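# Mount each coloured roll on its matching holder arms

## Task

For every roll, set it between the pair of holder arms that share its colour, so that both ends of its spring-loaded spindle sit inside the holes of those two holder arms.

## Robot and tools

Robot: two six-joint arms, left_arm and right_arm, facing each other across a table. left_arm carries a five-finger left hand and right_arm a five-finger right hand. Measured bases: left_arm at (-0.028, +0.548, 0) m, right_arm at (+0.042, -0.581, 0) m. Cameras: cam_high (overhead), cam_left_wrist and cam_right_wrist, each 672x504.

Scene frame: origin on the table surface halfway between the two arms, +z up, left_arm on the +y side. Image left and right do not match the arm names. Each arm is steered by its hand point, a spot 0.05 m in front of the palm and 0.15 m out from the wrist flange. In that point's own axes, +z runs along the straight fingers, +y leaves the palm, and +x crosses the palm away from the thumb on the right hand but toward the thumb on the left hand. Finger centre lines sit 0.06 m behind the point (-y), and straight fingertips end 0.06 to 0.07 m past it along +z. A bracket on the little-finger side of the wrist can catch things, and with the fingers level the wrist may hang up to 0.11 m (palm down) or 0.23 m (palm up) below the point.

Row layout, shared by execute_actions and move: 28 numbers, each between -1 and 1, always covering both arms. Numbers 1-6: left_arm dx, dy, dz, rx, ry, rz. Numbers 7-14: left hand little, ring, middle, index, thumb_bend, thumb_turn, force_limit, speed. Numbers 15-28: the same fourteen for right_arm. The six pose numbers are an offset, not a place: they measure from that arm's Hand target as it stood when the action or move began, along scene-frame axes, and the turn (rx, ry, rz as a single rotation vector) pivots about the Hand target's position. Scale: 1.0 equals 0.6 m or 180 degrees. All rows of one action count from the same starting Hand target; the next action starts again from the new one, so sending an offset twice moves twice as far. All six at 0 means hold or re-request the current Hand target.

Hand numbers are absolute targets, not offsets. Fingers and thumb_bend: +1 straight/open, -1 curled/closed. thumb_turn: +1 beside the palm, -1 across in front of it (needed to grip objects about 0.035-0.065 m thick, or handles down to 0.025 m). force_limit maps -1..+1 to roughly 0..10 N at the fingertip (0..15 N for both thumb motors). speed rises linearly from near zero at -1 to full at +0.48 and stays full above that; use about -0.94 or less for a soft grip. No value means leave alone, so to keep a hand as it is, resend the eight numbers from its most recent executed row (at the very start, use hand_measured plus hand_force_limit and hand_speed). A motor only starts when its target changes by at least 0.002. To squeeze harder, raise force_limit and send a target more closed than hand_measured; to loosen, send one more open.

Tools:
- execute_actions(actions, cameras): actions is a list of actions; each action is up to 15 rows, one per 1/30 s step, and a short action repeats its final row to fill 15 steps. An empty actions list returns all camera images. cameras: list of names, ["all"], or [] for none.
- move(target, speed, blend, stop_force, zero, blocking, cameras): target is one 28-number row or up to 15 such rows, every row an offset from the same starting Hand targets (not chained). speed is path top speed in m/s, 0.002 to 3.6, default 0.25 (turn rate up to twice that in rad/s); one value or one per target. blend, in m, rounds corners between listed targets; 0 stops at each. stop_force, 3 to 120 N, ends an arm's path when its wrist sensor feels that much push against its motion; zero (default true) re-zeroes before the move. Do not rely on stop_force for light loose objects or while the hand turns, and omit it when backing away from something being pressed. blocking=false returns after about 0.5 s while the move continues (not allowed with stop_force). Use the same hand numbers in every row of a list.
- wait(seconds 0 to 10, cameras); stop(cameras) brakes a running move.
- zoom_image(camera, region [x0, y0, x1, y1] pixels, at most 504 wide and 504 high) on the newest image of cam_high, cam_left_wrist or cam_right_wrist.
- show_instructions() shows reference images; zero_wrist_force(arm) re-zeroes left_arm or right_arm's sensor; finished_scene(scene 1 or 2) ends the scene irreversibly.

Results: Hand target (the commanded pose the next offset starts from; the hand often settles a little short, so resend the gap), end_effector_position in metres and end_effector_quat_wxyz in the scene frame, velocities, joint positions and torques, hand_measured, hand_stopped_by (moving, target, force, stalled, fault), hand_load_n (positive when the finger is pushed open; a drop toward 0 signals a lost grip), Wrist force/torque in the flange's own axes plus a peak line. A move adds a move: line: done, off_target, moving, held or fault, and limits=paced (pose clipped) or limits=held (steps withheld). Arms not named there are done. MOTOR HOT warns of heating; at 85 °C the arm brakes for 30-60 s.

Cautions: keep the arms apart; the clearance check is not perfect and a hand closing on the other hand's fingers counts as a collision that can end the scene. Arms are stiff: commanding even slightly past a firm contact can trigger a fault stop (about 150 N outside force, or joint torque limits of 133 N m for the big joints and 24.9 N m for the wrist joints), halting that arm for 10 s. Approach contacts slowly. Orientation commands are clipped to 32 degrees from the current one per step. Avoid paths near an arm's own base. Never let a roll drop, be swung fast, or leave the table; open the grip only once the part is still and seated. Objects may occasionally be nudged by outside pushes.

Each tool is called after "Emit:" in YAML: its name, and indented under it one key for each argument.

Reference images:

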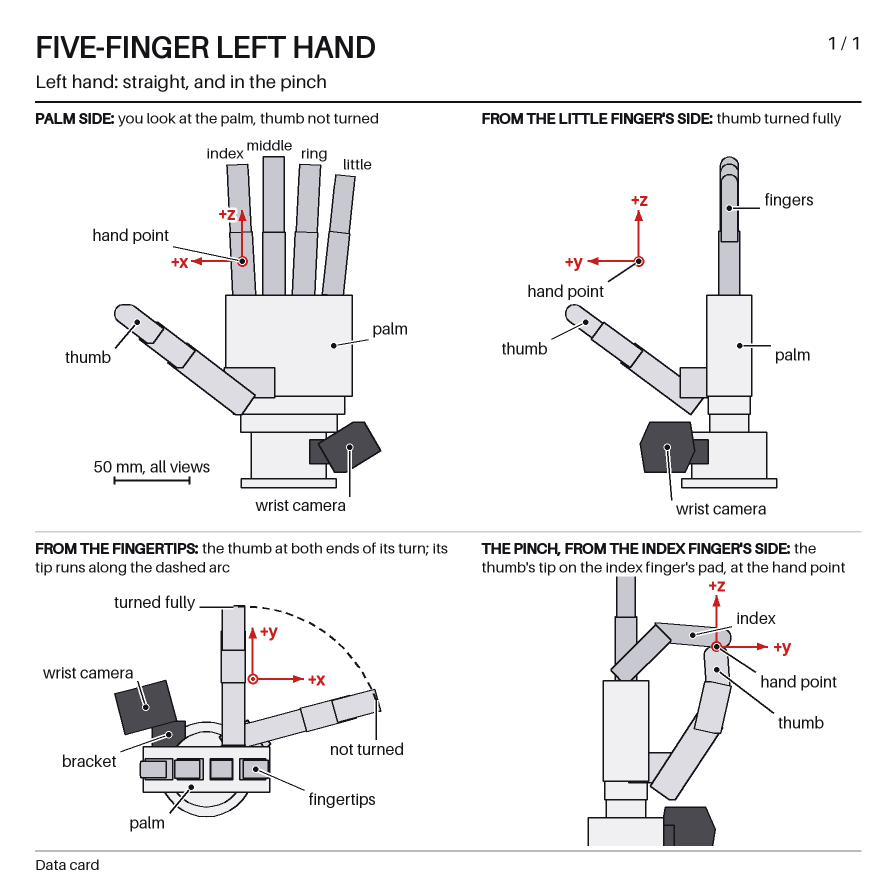

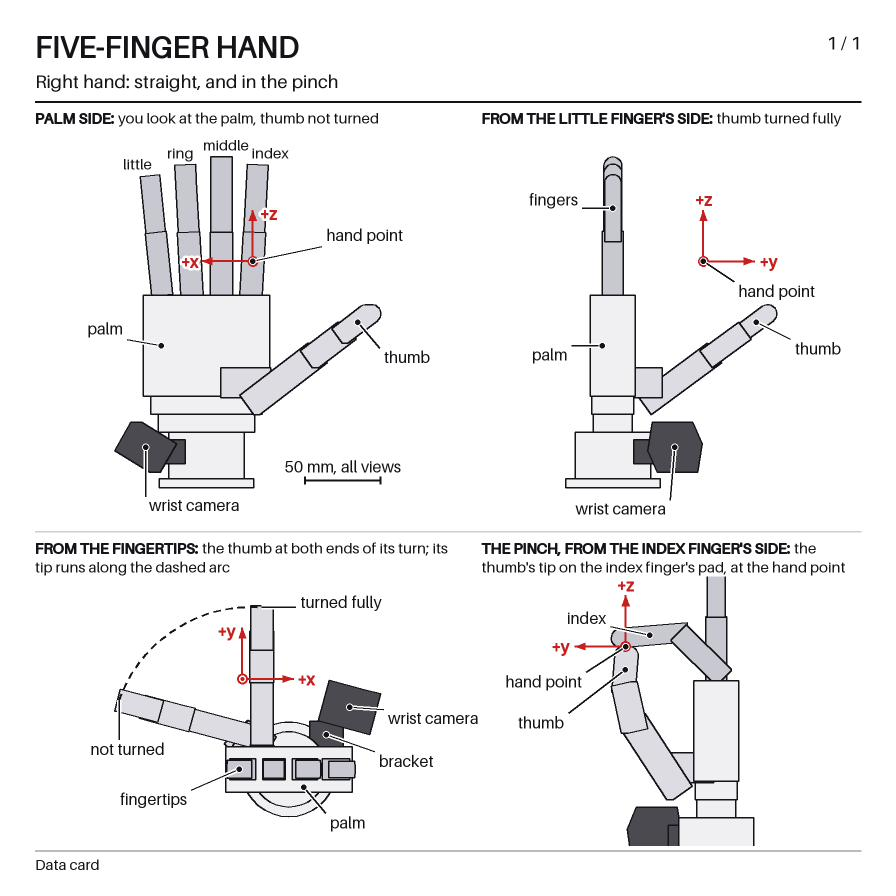

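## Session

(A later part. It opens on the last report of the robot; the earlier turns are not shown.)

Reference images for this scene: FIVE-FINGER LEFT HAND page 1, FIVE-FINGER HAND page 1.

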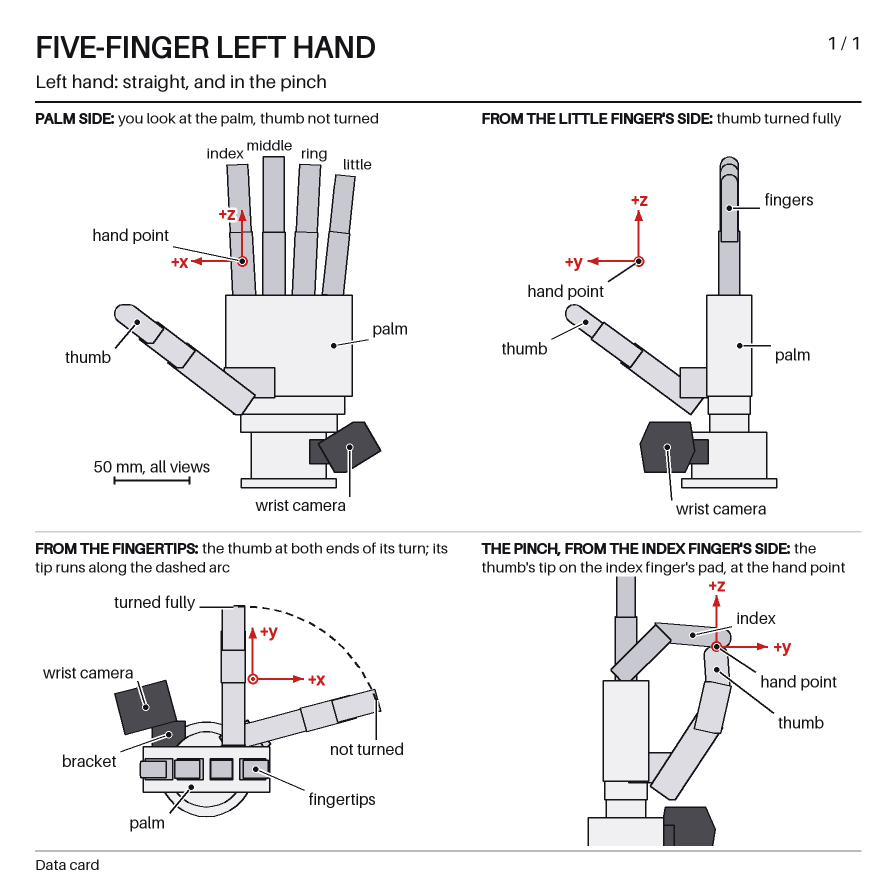

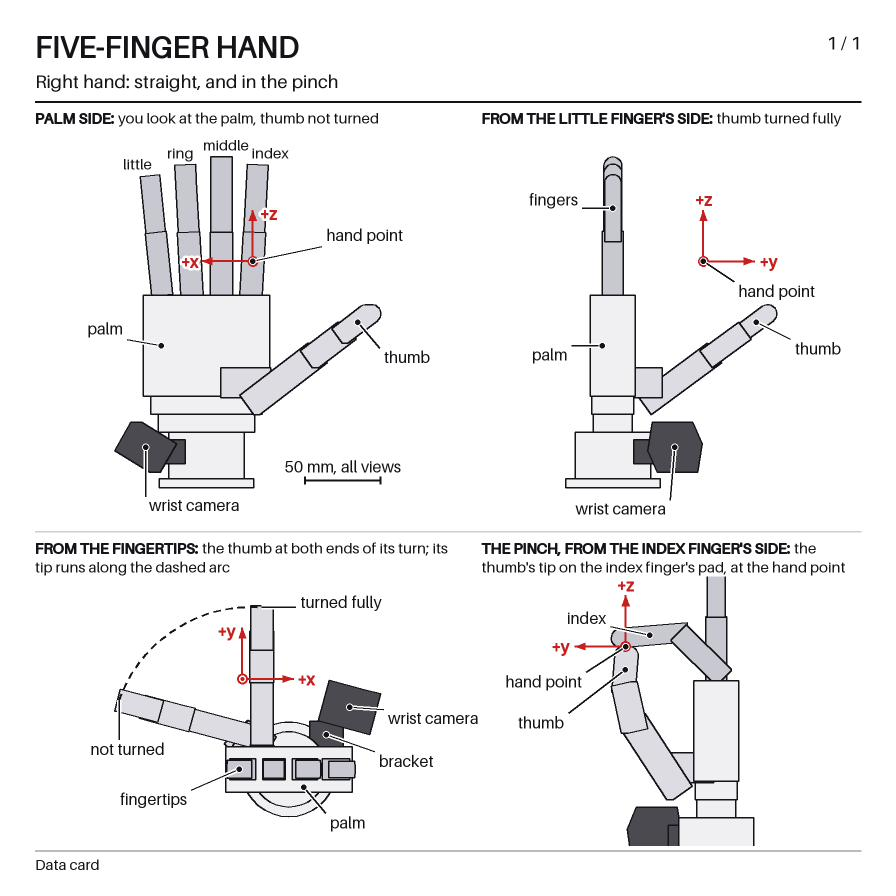

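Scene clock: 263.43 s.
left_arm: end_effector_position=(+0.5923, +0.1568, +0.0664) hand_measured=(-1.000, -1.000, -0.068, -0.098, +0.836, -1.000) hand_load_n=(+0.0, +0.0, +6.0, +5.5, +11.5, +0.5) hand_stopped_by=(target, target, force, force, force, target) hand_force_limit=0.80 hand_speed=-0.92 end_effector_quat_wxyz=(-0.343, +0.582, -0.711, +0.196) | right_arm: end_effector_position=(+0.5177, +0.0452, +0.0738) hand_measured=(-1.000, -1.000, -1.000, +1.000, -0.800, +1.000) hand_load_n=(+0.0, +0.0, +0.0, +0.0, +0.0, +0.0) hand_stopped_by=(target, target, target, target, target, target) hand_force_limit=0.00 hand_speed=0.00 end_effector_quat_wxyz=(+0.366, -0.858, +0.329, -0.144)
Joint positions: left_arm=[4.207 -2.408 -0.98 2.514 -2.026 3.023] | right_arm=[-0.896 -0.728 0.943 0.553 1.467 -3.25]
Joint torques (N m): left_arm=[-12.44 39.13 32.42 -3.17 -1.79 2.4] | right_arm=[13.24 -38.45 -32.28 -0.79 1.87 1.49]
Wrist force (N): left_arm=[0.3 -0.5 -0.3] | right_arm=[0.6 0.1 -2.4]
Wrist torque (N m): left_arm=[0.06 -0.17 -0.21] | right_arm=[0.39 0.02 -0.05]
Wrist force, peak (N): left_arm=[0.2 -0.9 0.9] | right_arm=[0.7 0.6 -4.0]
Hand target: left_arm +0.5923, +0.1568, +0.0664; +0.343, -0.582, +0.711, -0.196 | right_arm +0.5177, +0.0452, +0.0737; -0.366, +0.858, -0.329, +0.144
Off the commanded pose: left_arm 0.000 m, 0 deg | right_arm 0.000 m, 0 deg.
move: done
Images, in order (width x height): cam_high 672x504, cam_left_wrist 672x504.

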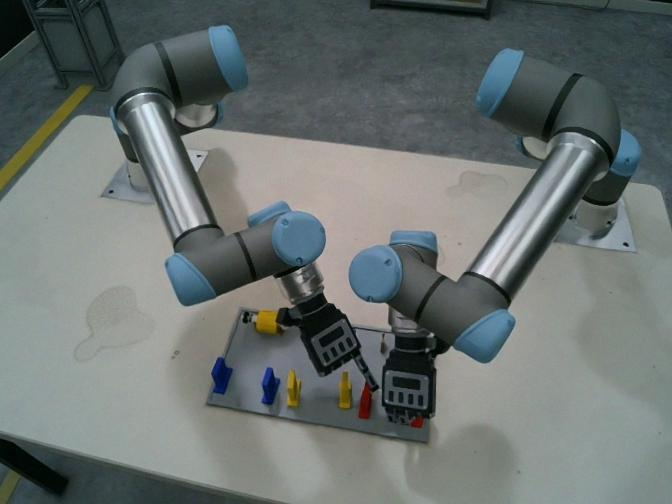

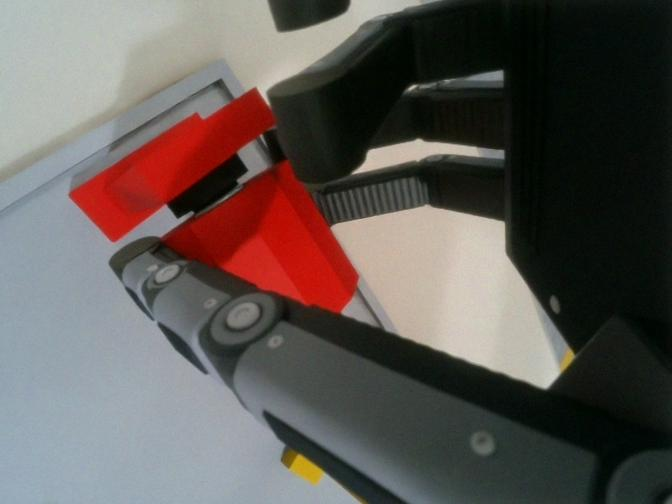

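Emit:
move:
  target:
    - [0,0,0,0,0,0,-1,-1,-0.6,-0.6,-0.3,-1,0.8,-0.92,0,-0.0117,0.003,0,0,0,-1,-1,-1,1,-0.8,1,0,0]
    - [0,0,0,0,0,0,-1,-1,-0.6,-0.6,-0.3,-1,0.8,-0.92,0,-0.02,0.035,0,0,0,-1,-1,-1,1,-0.8,1,0,0]
    - [0,0,0,0,0,0,-1,-1,-0.6,-0.6,-0.3,-1,0.8,-0.92,-0.037,-0.08,0.1,0.0,0.0,0.0,-1,-1,-1,1,-0.8,1,0,0]
    - [0,0,0,0,0,0,-1,-1,-0.6,-0.6,-0.3,-1,0.8,-0.92,-0.037,-0.1657,0.1662,0.0786,0.0346,-0.2623,-1,-1,-1,1,-0.8,1,0,0]
  speed: [0.03,0.06,0.15,0.15]
  blend: [0,0,0.02,0]

Emit:
move:
  target: [0,0,0,0,0,0,-1,-1,-0.6,-0.6,-0.3,-1,0.8,-0.92,0,0,0,0,0,0,1,1,1,1,1,1,0,0.4]
  cameras: ["all"]

Emit:
zoom_image:
  camera: "cam_right_wrist"
  region: [280, 200, 420, 310]

Emit:
zoom_image:
  camera: "cam_high"
  region: [350, 370, 400, 410]

Scene clock: 269.40 s.
left_arm: end_effector_position=(+0.5923, +0.1568, +0.0664) hand_measured=(-1.000, -1.000, -0.068, -0.098, +0.836, -1.000) hand_load_n=(+0.0, +0.0, +6.0, +5.5, +11.5, +0.5) hand_stopped_by=(target, target, force, force, force, target) hand_force_limit=0.80 hand_speed=-0.92 end_effector_quat_wxyz=(-0.343, +0.582, -0.711, +0.196) | right_arm: end_effector_position=(+0.4955, -0.0542, +0.1735) hand_measured=(-1.000, -1.000, -1.000, +1.000, -0.800, +1.000) hand_load_n=(+0.0, +0.0, +0.0, +0.0, +0.0, +0.0) hand_stopped_by=(target, target, target, target, target, target) hand_force_limit=0.00 hand_speed=0.00 end_effector_quat_wxyz=(+0.360, -0.611, +0.678, -0.193)
Joint positions: left_arm=[4.207 -2.408 -0.98 2.514 -2.026 3.023] | right_arm=[-0.879 -1.047 1.265 0.566 1.908 -2.476]
Joint torques (N m): left_arm=[-11.45 38.52 32.98 -3.05 -1.98 1.09] | right_arm=[11.8 -30.91 -33.35 2.07 2.51 1.55]
Wrist force (N): left_arm=[0.5 -0.6 -0.3] | right_arm=[-0.2 1.2 -0.4]
Wrist torque (N m): left_arm=[0.03 -0.20 -0.19] | right_arm=[0.26 -0.05 -0.12]
Wrist force, peak (N): left_arm=[0.7 -0.7 -0.5] | right_arm=[0.6 0.2 -2.9]
Hand target: left_arm +0.5923, +0.1568, +0.0664; +0.343, -0.582, +0.711, -0.196 | right_arm +0.4955, -0.0542, +0.1735; +0.360, -0.611, +0.678, -0.193
Off the commanded pose: left_arm 0.000 m, 0 deg | right_arm 0.000 m, 0 deg.
move: done

Scene clock: 270.60 s.
left_arm: end_effector_position=(+0.5923, +0.1568, +0.0664) hand_measured=(-1.000, -1.000, -0.068, -0.098, +0.836, -1.000) hand_load_n=(+0.0, +0.0, +6.0, +5.5, +11.5, +0.5) hand_stopped_by=(target, target, force, force, force, target) hand_force_limit=0.80 hand_speed=-0.92 end_effector_quat_wxyz=(-0.343, +0.582, -0.711, +0.196) | right_arm: end_effector_position=(+0.4955, -0.0542, +0.1735) hand_measured=(+1.000, +1.000, +1.000, +1.000, +1.000, +1.000) hand_load_n=(+0.0, +0.0, +0.0, +0.0, +0.0, -0.5) hand_stopped_by=(target, target, target, target, target, target) hand_force_limit=0.00 hand_speed=0.40 end_effector_quat_wxyz=(+0.360, -0.611, +0.678, -0.193)
Joint positions: left_arm=[4.207 -2.408 -0.98 2.514 -2.026 3.023] | right_arm=[-0.879 -1.046 1.265 0.566 1.908 -2.476]
Joint torques (N m): left_arm=[-11.34 38.97 33 -2.97 -1.82 0.89] | right_arm=[11.22 -31.4 -32.22 1.93 1.82 1.53]
Wrist force (N): left_arm=[0.5 -0.6 -0.2] | right_arm=[-0.1 1.1 -0.6]
Wrist torque (N m): left_arm=[0.05 -0.19 -0.20] | right_arm=[0.24 -0.06 -0.12]
Wrist force, peak (N): left_arm=[0.3 -0.8 -0.5] | right_arm=[-0.2 1.4 -0.6]
Hand target: left_arm +0.5923, +0.1568, +0.0664; +0.343, -0.582, +0.711, -0.196 | right_arm +0.4955, -0.0542, +0.1735; +0.360, -0.611, +0.678, -0.193
Off the commanded pose: left_arm 0.000 m, 0 deg | right_arm 0.000 m, 0 deg.
move: done

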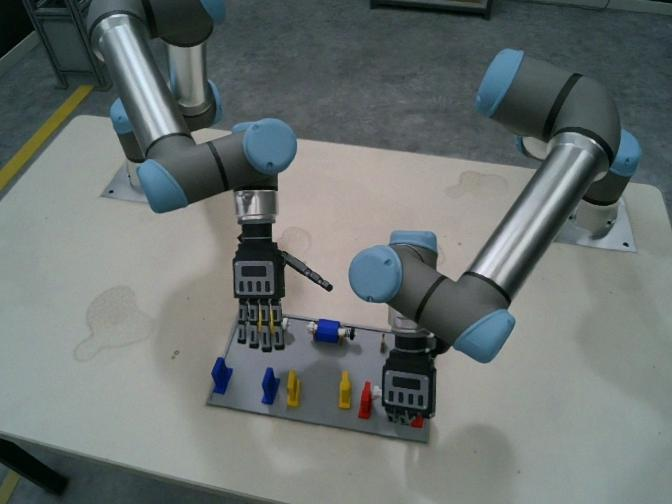

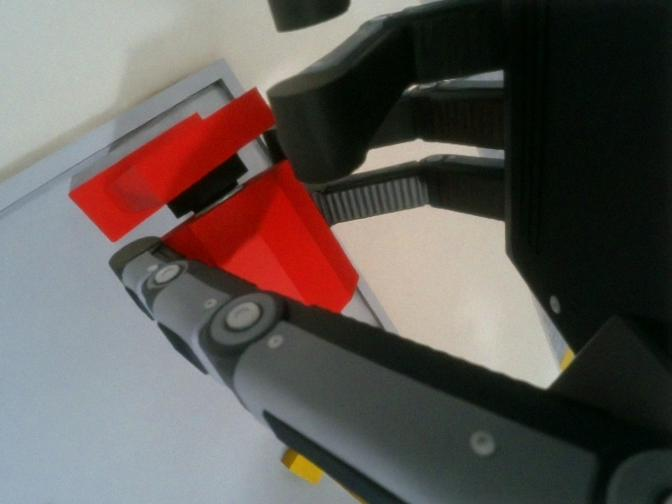

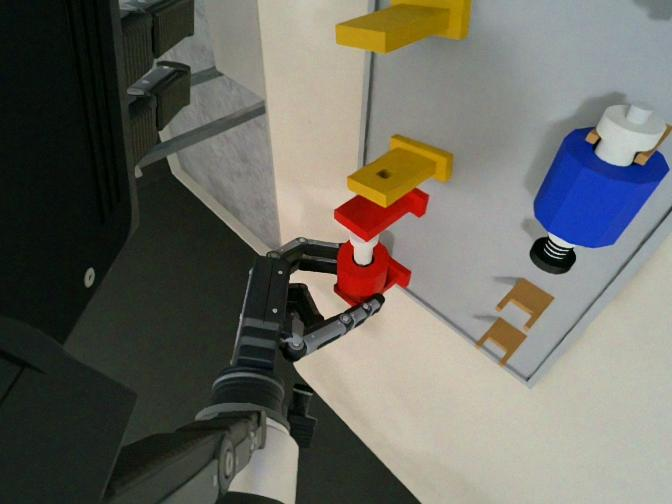

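Scaled by 3.600 from the camera's 672x504 image, which has a finer 960x720 frame.

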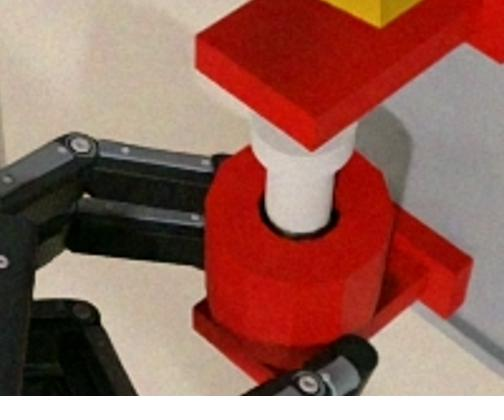

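Scaled by 10.080 from the camera's 672x504 image, which has a finer 960x720 frame.

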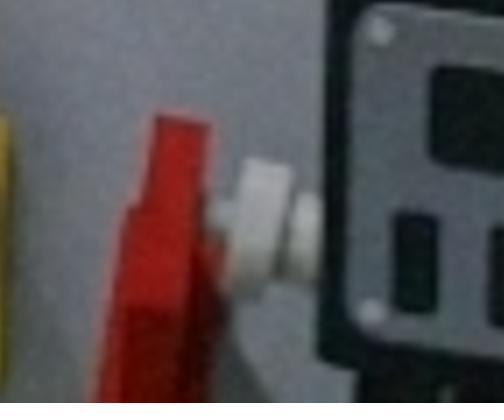

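Emit:
move:
  target: [0,0,0,0,0,0,-1,-1,0.2,0.2,0.95,-1,0.8,-0.6,0,0,0,0,0,0,1,1,1,1,1,1,0,0.4]
  cameras: ["all"]

Emit:
zoom_image:
  camera: "cam_right_wrist"
  region: [280, 200, 420, 310]

Emit:
zoom_image:
  camera: "cam_left_wrist"
  region: [90, 60, 270, 220]

Scene clock: 271.93 s.
left_arm: end_effector_position=(+0.5923, +0.1568, +0.0664) hand_measured=(-1.000, -1.000, +0.200, +0.200, +0.950, -1.000) hand_load_n=(+0.0, +0.5, +0.0, +0.0, +0.0, +0.0) hand_stopped_by=(target, target, target, target, target, target) hand_force_limit=0.80 hand_speed=-0.60 end_effector_quat_wxyz=(-0.343, +0.582, -0.711, +0.196) | right_arm: end_effector_position=(+0.4955, -0.0542, +0.1735) hand_measured=(+1.000, +1.000, +1.000, +1.000, +1.000, +1.000) hand_load_n=(+0.0, +0.0, +0.0, +0.0, +0.0, +0.0) hand_stopped_by=(target, target, target, target, target, target) hand_force_limit=0.00 hand_speed=0.40 end_effector_quat_wxyz=(+0.360, -0.611, +0.678, -0.193)
Joint positions: left_arm=[4.207 -2.408 -0.98 2.514 -2.026 3.023] | right_arm=[-0.879 -1.046 1.265 0.566 1.908 -2.476]
Joint torques (N m): left_arm=[-10.54 39.69 31.35 -2.44 -1.92 0.34] | right_arm=[12.16 -29.55 -32.03 1.42 0.75 1.7]
Wrist force (N): left_arm=[0.2 -0.8 -1.1] | right_arm=[-0.2 1.3 -0.5]
Wrist torque (N m): left_arm=[0.03 -0.15 -0.20] | right_arm=[0.26 -0.05 -0.12]
Wrist force, peak (N): left_arm=[0.4 -0.9 -1.4] | right_arm=[-0.4 1.4 -0.7]
Hand target: left_arm +0.5923, +0.1568, +0.0664; +0.343, -0.582, +0.711, -0.196 | right_arm +0.4955, -0.0542, +0.1735; +0.360, -0.611, +0.678, -0.193
Off the commanded pose: left_arm 0.000 m, 0 deg | right_arm 0.000 m, 0 deg.
move: done

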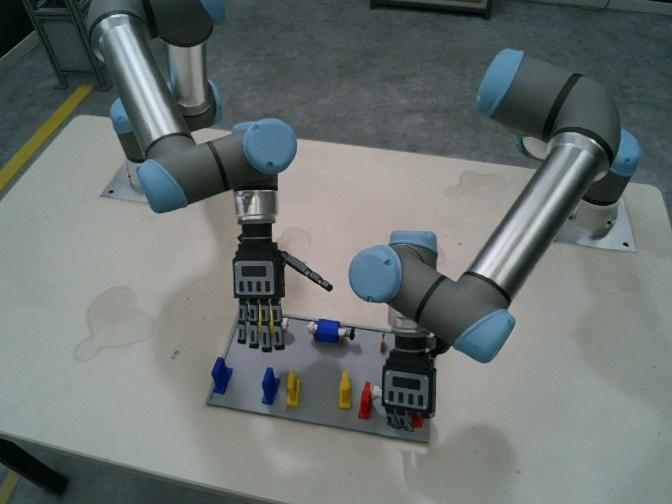

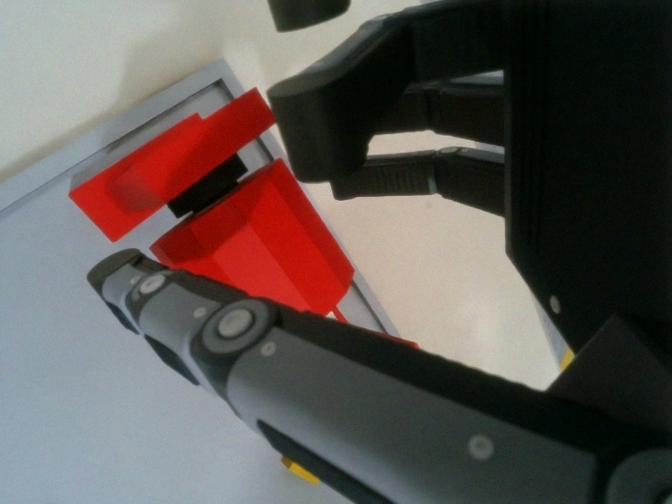

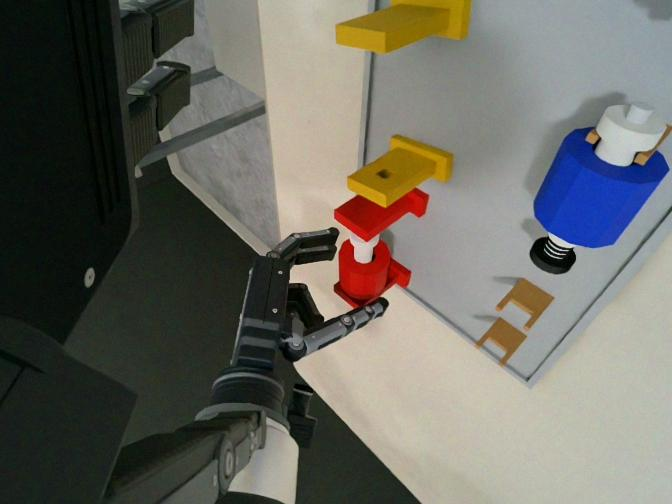

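Scaled by 3.600 from the camera's 672x504 image, which has a finer 960x720 frame.

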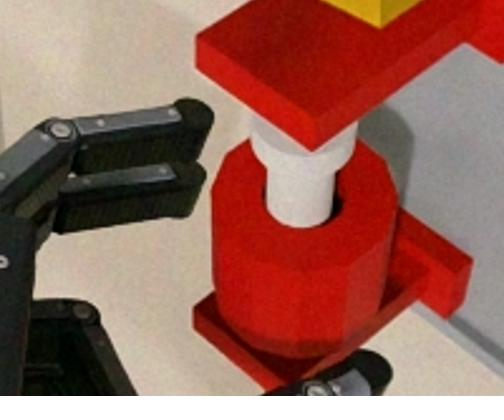

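Scaled by 2.800 from the camera's 672x504 image, which has a finer 960x720 frame.

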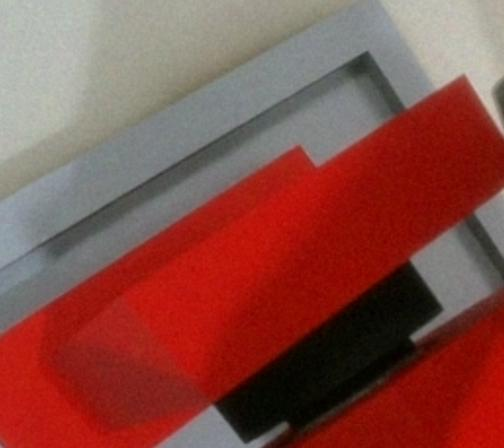

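Emit:
move:
  target:
    - [-0.0667,0,0.0667,0,0,0,-1,-1,0.2,0.2,0.95,-1,0.8,-0.6,0,0,0,0,0,0,1,1,1,1,1,1,0,0.4]
    - [-0.1083,0.0167,0.1583,0,0,0,-1,-1,0.2,0.2,0.95,-1,0.8,-0.6,0,0,0,0,0,0,1,1,1,1,1,1,0,0.4]
  speed: 0.1
  blend: [0.015,0]
  cameras: ["all"]

Emit:
zoom_image:
  camera: "cam_high"
  region: [340, 370, 440, 440]

Emit:
zoom_image:
  camera: "cam_right_wrist"
  region: [280, 200, 420, 310]

Scene clock: 273.80 s.
left_arm: end_effector_position=(+0.5274, +0.1668, +0.1612) hand_measured=(-1.000, -1.000, +0.200, +0.200, +0.950, -1.000) hand_load_n=(+0.0, +0.0, +0.0, +0.0, +0.0, +0.0) hand_stopped_by=(target, target, target, target, target, target) hand_force_limit=0.80 hand_speed=-0.60 end_effector_quat_wxyz=(-0.343, +0.582, -0.711, +0.196) | right_arm: end_effector_position=(+0.4955, -0.0542, +0.1735) hand_measured=(+1.000, +1.000, +1.000, +1.000, +1.000, +1.000) hand_load_n=(+0.0, +0.0, +0.0, +0.0, +0.0, +0.0) hand_stopped_by=(target, target, target, target, target, target) hand_force_limit=0.00 hand_speed=0.40 end_effector_quat_wxyz=(+0.360, -0.611, +0.678, -0.193)
Joint positions: left_arm=[4.168 -2.208 -1.085 2.404 -2.051 2.99] | right_arm=[-0.879 -1.046 1.265 0.566 1.908 -2.476]
Joint torques (N m): left_arm=[-11.24 54.06 6.01 -2.97 -2.03 -2.45] | right_arm=[10.77 -32.43 -28.83 1.51 -0.82 1.66]
Wrist force (N): left_arm=[0.3 -0.8 -1.1] | right_arm=[-0.2 1.2 -0.8]
Wrist torque (N m): left_arm=[0.06 -0.19 -0.04] | right_arm=[0.26 -0.03 -0.13]
Wrist force, peak (N): left_arm=[0.2 -1.1 -1.5] | right_arm=[-0.3 1.4 -0.8]
Hand target: left_arm +0.5274, +0.1668, +0.1614; +0.343, -0.582, +0.711, -0.196 | right_arm +0.4955, -0.0542, +0.1735; +0.360, -0.611, +0.678, -0.193
Off the commanded pose: left_arm 0.000 m, 0 deg | right_arm 0.000 m, 0 deg.
move: done

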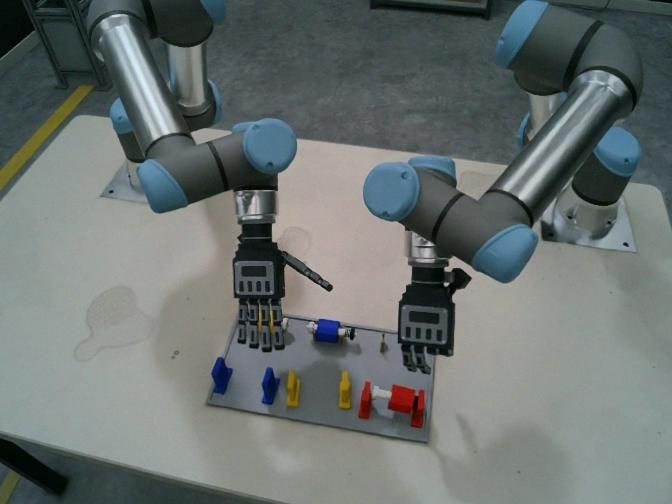

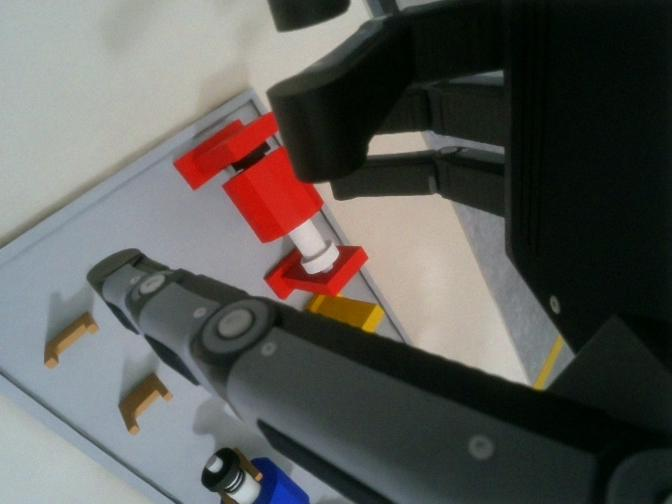

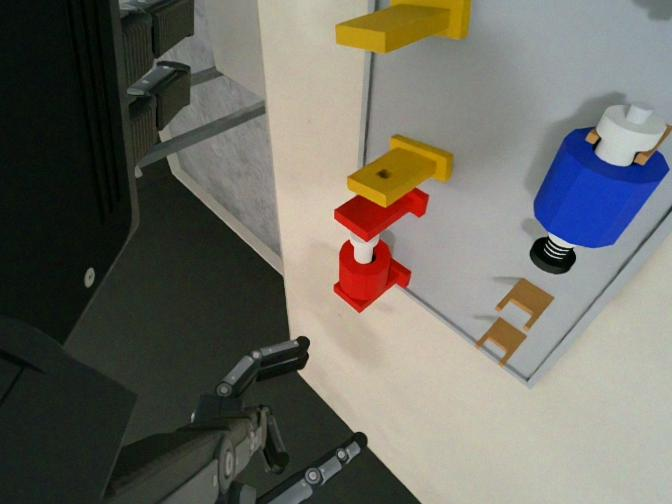

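Scaled by 5.040 from the camera's 672x504 image, which has a finer 960x720 frame.

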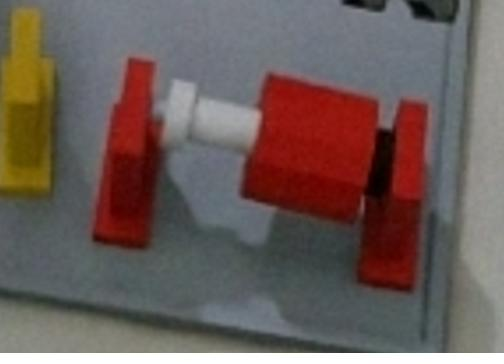

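Scaled by 3.600 from the camera's 672x504 image, which has a finer 960x720 frame.

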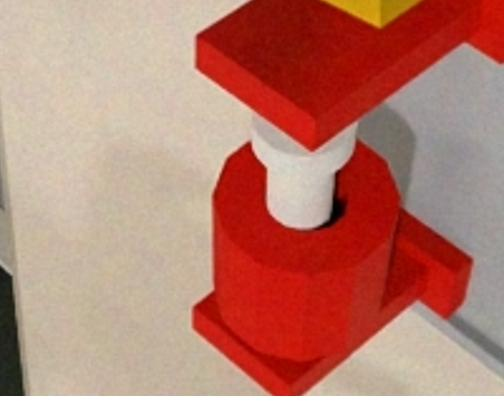

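Emit:
move:
  target:
    - [-0.0512,-0.0483,-0.0178,-0.0687,0.1022,-0.0251,-1,-1,-1,1,-0.8,1,0,0,0,0,0,0,0,0,1,1,1,1,1,1,0,0.4]
  speed: 0.1
  cameras: ["all"]

Emit:
zoom_image:
  camera: "cam_high"
  region: [340, 350, 440, 430]

Scene clock: 277.00 s.
left_arm: end_effector_position=(+0.4967, +0.1378, +0.1507) hand_measured=(-1.000, -1.000, -1.000, +1.000, -0.800, +1.000) hand_load_n=(+0.0, +0.0, +0.5, +0.0, +0.0, +0.0) hand_stopped_by=(target, target, target, target, target, target) hand_force_limit=0.00 hand_speed=0.00 end_effector_quat_wxyz=(-0.153, +0.611, -0.753, +0.189) | right_arm: end_effector_position=(+0.4955, -0.0542, +0.1735) hand_measured=(+1.000, +1.000, +1.000, +1.000, +1.000, +1.000) hand_load_n=(-0.5, +0.0, -0.5, +0.0, +0.0, +0.0) hand_stopped_by=(target, target, target, target, target, target) hand_force_limit=0.00 hand_speed=0.40 end_effector_quat_wxyz=(+0.360, -0.611, +0.678, -0.193)
Joint positions: left_arm=[4.253 -2.282 -0.958 2.149 -1.678 2.937] | right_arm=[-0.879 -1.046 1.265 0.566 1.908 -2.476]
Joint torques (N m): left_arm=[12.68 34.77 32.71 -3.57 0.88 -1.08] | right_arm=[9.68 -33.06 -24.96 0.86 -1.44 1.37]
Wrist force (N): left_arm=[0.1 -0.7 -0.9] | right_arm=[-0.2 1.3 -0.6]
Wrist torque (N m): left_arm=[0.02 -0.10 0.10] | right_arm=[0.26 -0.04 -0.13]
Wrist force, peak (N): left_arm=[0.5 -0.9 -1.3] | right_arm=[-0.4 1.5 -0.9]
Hand target: left_arm +0.4966, +0.1378, +0.1507; +0.153, -0.611, +0.753, -0.189 | right_arm +0.4955, -0.0542, +0.1735; +0.360, -0.611, +0.678, -0.193
Off the commanded pose: left_arm 0.000 m, 0 deg | right_arm 0.000 m, 0 deg.
move: done

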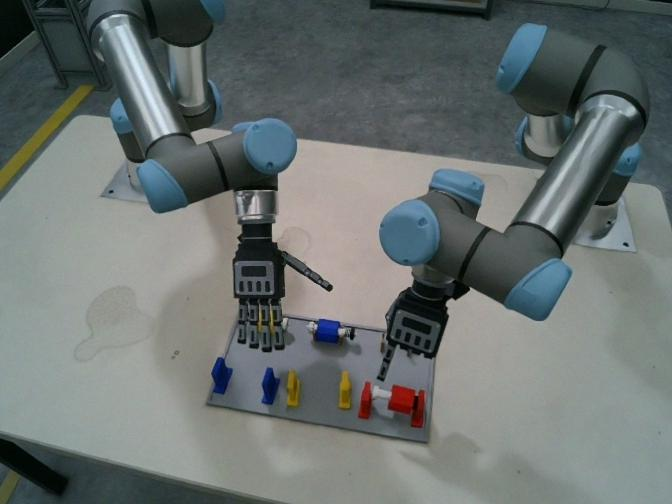

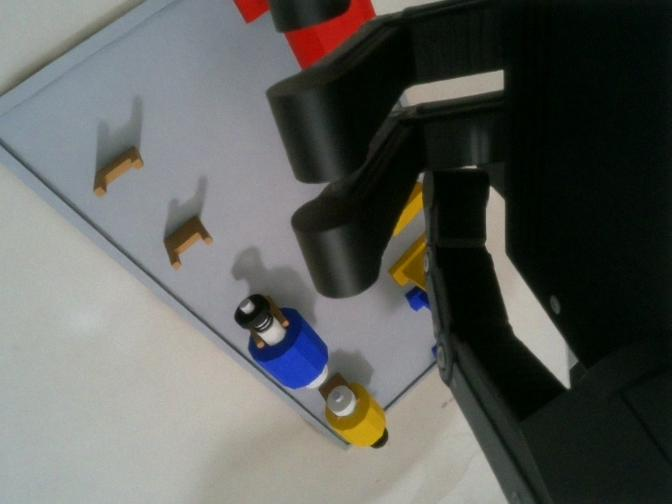

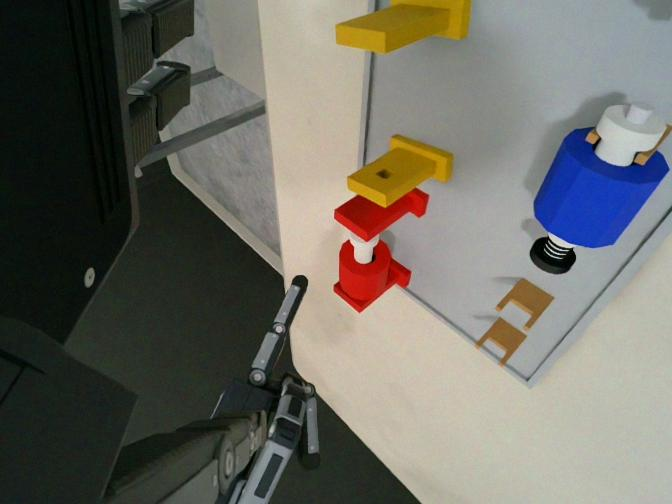

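Scaled by 5.040 from the camera's 672x504 image, which has a finer 960x720 frame.

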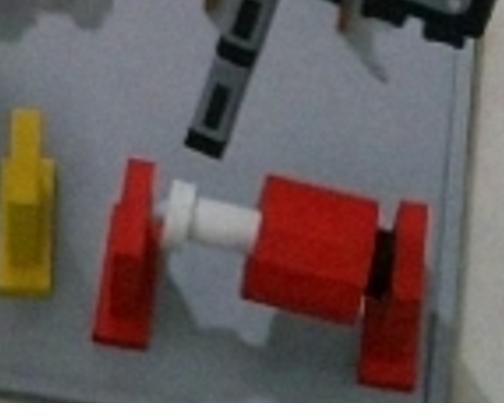

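Emit:
move:
  target:
    - [-0.0042,-0.0075,-0.0333,0,0,0,-1,-1,-1,1,-0.8,1,0,0,0,0,0,0,0,0,1,1,1,1,1,1,0,0.4]
    - [-0.0042,-0.0075,-0.09,0,0,0,-1,-1,-1,1,-0.8,1,0,0,0,0,0,0,0,0,1,1,1,1,1,1,0,0.4]
  speed: [0.08,0.02]
  stop_force: 3
  cameras: ["cam_high","cam_right_wrist"]

Emit:
zoom_image:
  camera: "cam_high"
  region: [340, 350, 440, 430]

Emit:
zoom_image:
  camera: "cam_right_wrist"
  region: [280, 200, 420, 310]

Scene clock: 280.47 s.
left_arm: end_effector_position=(+0.4941, +0.1333, +0.0967) hand_measured=(-1.000, -1.000, -1.000, +1.000, -0.800, +1.000) hand_load_n=(+0.0, +0.0, +0.5, +0.0, +0.0, +0.0) hand_stopped_by=(target, target, target, target, target, target) hand_force_limit=0.00 hand_speed=0.00 end_effector_quat_wxyz=(-0.153, +0.611, -0.753, +0.189) | right_arm: end_effector_position=(+0.4955, -0.0542, +0.1735) hand_measured=(+1.000, +1.000, +1.000, +1.000, +1.000, +1.000) hand_load_n=(+0.0, +0.0, +0.0, +0.0, +0.0, -0.5) hand_stopped_by=(target, target, target, target, target, target) hand_force_limit=0.00 hand_speed=0.40 end_effector_quat_wxyz=(+0.360, -0.611, +0.678, -0.193)
Joint positions: left_arm=[4.244 -2.309 -1.052 2.269 -1.682 2.929] | right_arm=[-0.879 -1.046 1.265 0.566 1.908 -2.476]
Joint torques (N m): left_arm=[-8.46 33.6 5.31 0.08 -0.9 -2.09] | right_arm=[7.72 -33.09 -20.92 0.66 -1.62 1.45]
Wrist force (N): left_arm=[0.5 -1.8 -1.6] | right_arm=[-0.2 1.2 -0.4]
Wrist torque (N m): left_arm=[0.08 -0.11 0.12] | right_arm=[0.24 -0.05 -0.12]
Wrist force, peak (N): left_arm=[0.5 -2.1 -2.0] | right_arm=[-0.3 1.4 -0.8]
Hand target: left_arm +0.4941, +0.1333, +0.0967; +0.153, -0.611, +0.753, -0.189 | right_arm +0.4955, -0.0542, +0.1735; +0.360, -0.611, +0.678, -0.193
Off the commanded pose: left_arm 0.000 m, 0 deg | right_arm 0.000 m, 0 deg.
move: done
Images, in order (width x height): cam_high 672x504, cam_right_wrist 672x504.

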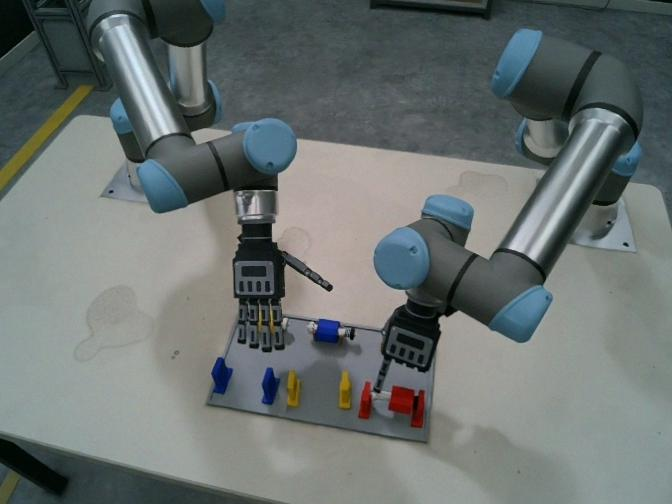

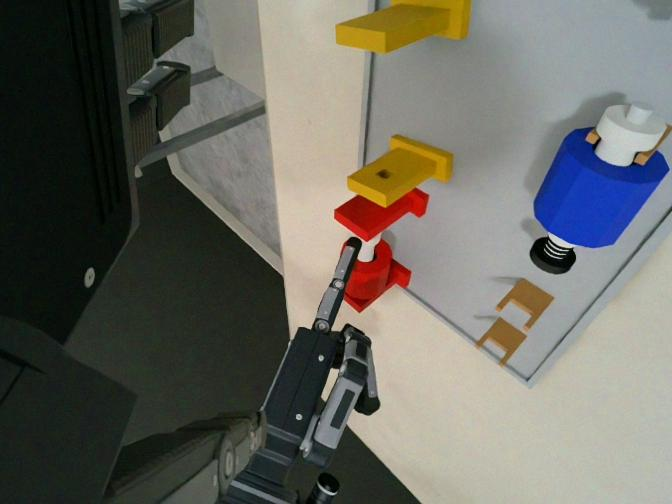

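Scaled by 5.040 from the camera's 672x504 image, which has a finer 960x720 frame.

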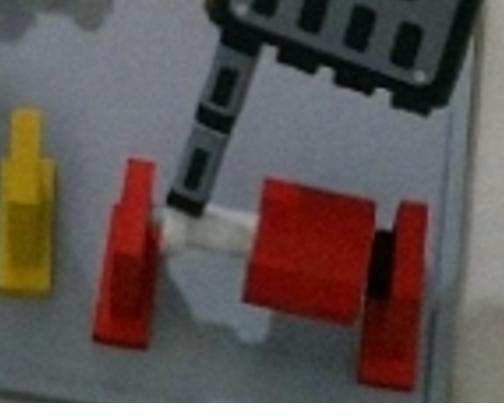

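Scaled by 3.600 from the camera's 672x504 image, which has a finer 960x720 frame.

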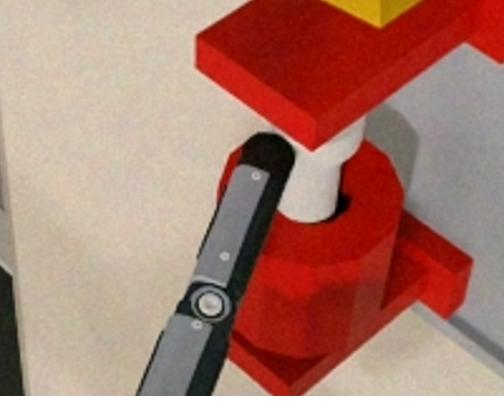

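Emit:
move:
  target: [0,0,-0.0133,0,0,0,-1,-1,-1,1,-0.8,1,0,0,0,0,0,0,0,0,1,1,1,1,1,1,0,0.4]
  speed: 0.02
  stop_force: 8
  cameras: ["cam_high","cam_right_wrist"]

Emit:
zoom_image:
  camera: "cam_high"
  region: [340, 350, 440, 430]

Emit:
zoom_image:
  camera: "cam_right_wrist"
  region: [280, 200, 420, 310]

Scene clock: 282.17 s.
left_arm: end_effector_position=(+0.4941, +0.1333, +0.0887) hand_measured=(-1.000, -1.000, -1.000, +1.000, -0.800, +1.000) hand_load_n=(+0.0, +0.0, +0.0, +0.5, +0.0, +0.0) hand_stopped_by=(target, target, target, target, target, target) hand_force_limit=0.00 hand_speed=0.00 end_effector_quat_wxyz=(-0.153, +0.611, -0.753, +0.189) | right_arm: end_effector_position=(+0.4955, -0.0542, +0.1735) hand_measured=(+1.000, +1.000, +1.000, +1.000, +1.000, +1.000) hand_load_n=(+0.0, +0.0, +0.0, +0.0, +0.0, +0.0) hand_stopped_by=(target, target, target, target, target, target) hand_force_limit=0.00 hand_speed=0.40 end_effector_quat_wxyz=(+0.360, -0.611, +0.678, -0.193)
Joint positions: left_arm=[4.244 -2.313 -1.065 2.286 -1.682 2.929] | right_arm=[-0.879 -1.046 1.265 0.566 1.908 -2.476]
Joint torques (N m): left_arm=[-4.43 32.78 3.96 -0.09 0.67 -1.49] | right_arm=[6.72 -33.41 -20.1 0.38 -1.66 1.28]
Wrist force (N): left_arm=[0.7 -2.7 -3.4] | right_arm=[-0.4 1.3 -0.4]
Wrist torque (N m): left_arm=[0.20 -0.06 0.12] | right_arm=[0.26 -0.03 -0.13]
Wrist force, peak (N): left_arm=[1.2 -2.7 -3.5] | right_arm=[-0.4 1.4 -0.8]
Hand target: left_arm +0.4941, +0.1333, +0.0887; +0.153, -0.611, +0.753, -0.189 | right_arm +0.4955, -0.0542, +0.1735; +0.360, -0.611, +0.678, -0.193
Off the commanded pose: left_arm 0.000 m, 0 deg | right_arm 0.000 m, 0 deg.
move: done
Images, in order (width x height): cam_high 672x504, cam_right_wrist 672x504.

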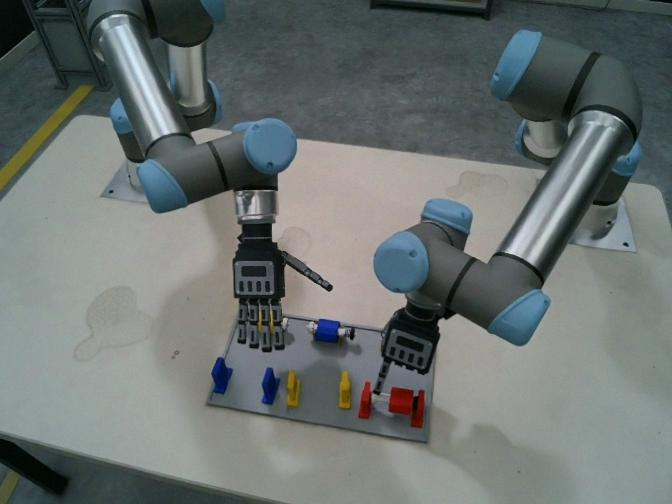

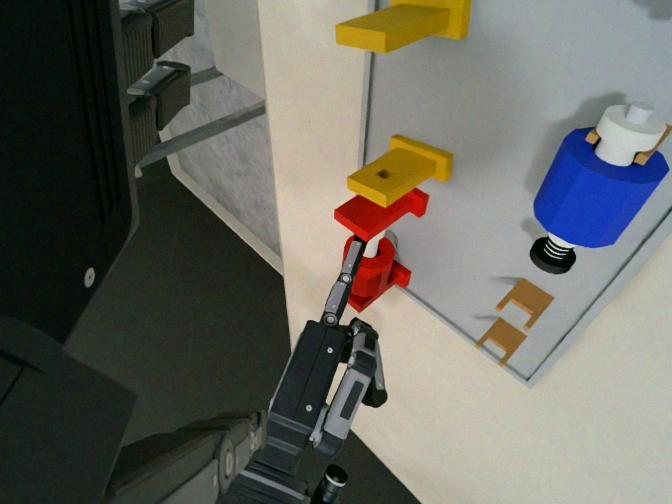

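Scaled by 5.040 from the camera's 672x504 image, which has a finer 960x720 frame.

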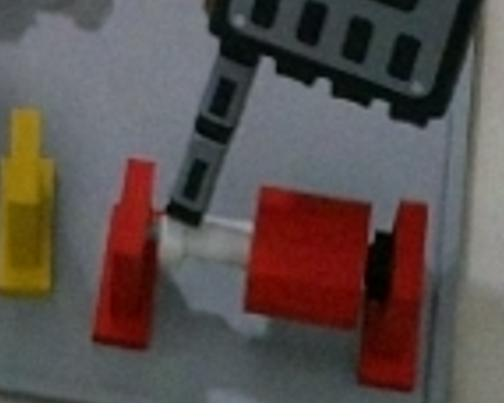

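Scaled by 3.600 from the camera's 672x504 image, which has a finer 960x720 frame.

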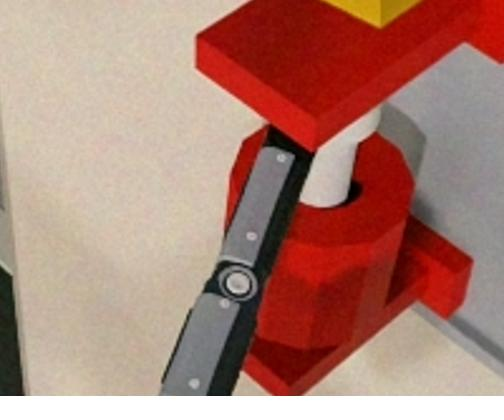

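Emit:
move:
  target:
    - [0,0,0.05,0,0,0,-1,-1,-1,1,-0.8,1,0,0,0,0,0,0,0,0,1,1,1,1,1,1,0,0.4]
    - [-0.05,0.05,0.1,0,0,0,-1,-1,-1,1,-0.8,1,0,0,0,0,0,0,0,0,1,1,1,1,1,1,0,0.4]
  speed: 0.1
  blend: [0.01,0]
  cameras: ["cam_high","cam_right_wrist"]

Emit:
zoom_image:
  camera: "cam_high"
  region: [350, 370, 430, 430]

Emit:
zoom_image:
  camera: "cam_right_wrist"
  region: [280, 200, 420, 310]

Scene clock: 283.90 s.
left_arm: end_effector_position=(+0.4642, +0.1633, +0.1487) hand_measured=(-1.000, -1.000, -1.000, +1.000, -0.800, +1.000) hand_load_n=(+0.0, +0.0, +0.0, +0.0, +0.0, +0.0) hand_stopped_by=(target, target, target, target, target, target) hand_force_limit=0.00 hand_speed=0.00 end_effector_quat_wxyz=(-0.153, +0.611, -0.753, +0.189) | right_arm: end_effector_position=(+0.4955, -0.0542, +0.1735) hand_measured=(+1.000, +1.000, +1.000, +1.000, +1.000, +1.000) hand_load_n=(+0.0, +0.0, +0.0, +0.0, +0.0, -0.5) hand_stopped_by=(target, target, target, target, target, target) hand_force_limit=0.00 hand_speed=0.40 end_effector_quat_wxyz=(+0.360, -0.611, +0.678, -0.193)
Joint positions: left_arm=[4.27 -2.169 -1.151 2.231 -1.67 2.952] | right_arm=[-0.879 -1.046 1.265 0.566 1.908 -2.476]
Joint torques (N m): left_arm=[12.53 52.64 6.51 0.24 0.99 2.67] | right_arm=[6.32 -34.39 -18.09 -0.02 -1.66 1.32]
Wrist force (N): left_arm=[0.4 -0.8 -0.8] | right_arm=[-0.5 1.3 -0.3]
Wrist torque (N m): left_arm=[-0.03 -0.16 -0.07] | right_arm=[0.25 -0.01 -0.14]
Wrist force, peak (N): left_arm=[0.8 -2.9 -3.5] | right_arm=[-0.2 1.6 -0.7]
Hand target: left_arm +0.4641, +0.1633, +0.1487; +0.153, -0.611, +0.753, -0.189 | right_arm +0.4955, -0.0542, +0.1735; +0.360, -0.611, +0.678, -0.193
Off the commanded pose: left_arm 0.000 m, 0 deg | right_arm 0.000 m, 0 deg.
move: done
Images, in order (width x height): cam_high 672x504, cam_right_wrist 672x504.

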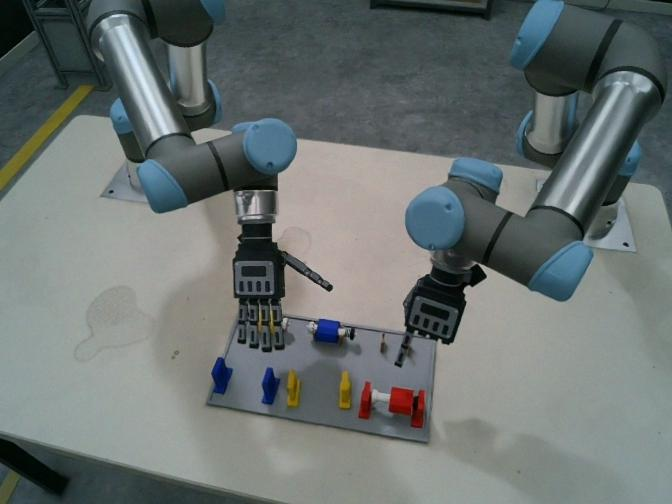

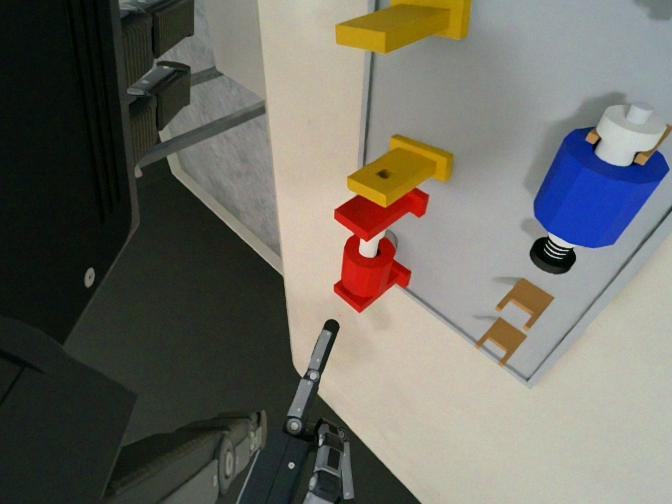

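Scaled by 6.300 from the camera's 672x504 image, which has a finer 960x720 frame.

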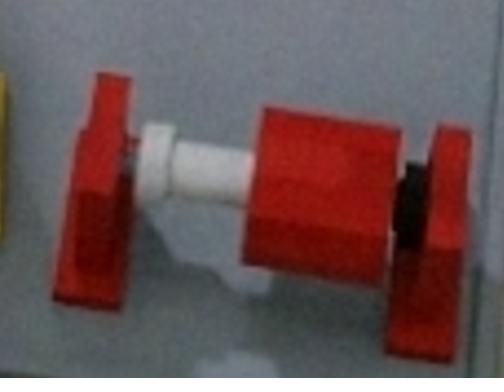

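Scaled by 3.600 from the camera's 672x504 image, which has a finer 960x720 frame.

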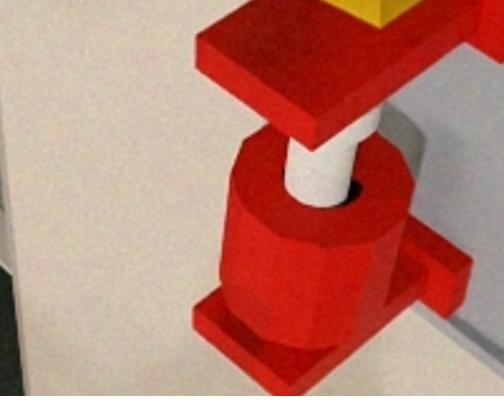

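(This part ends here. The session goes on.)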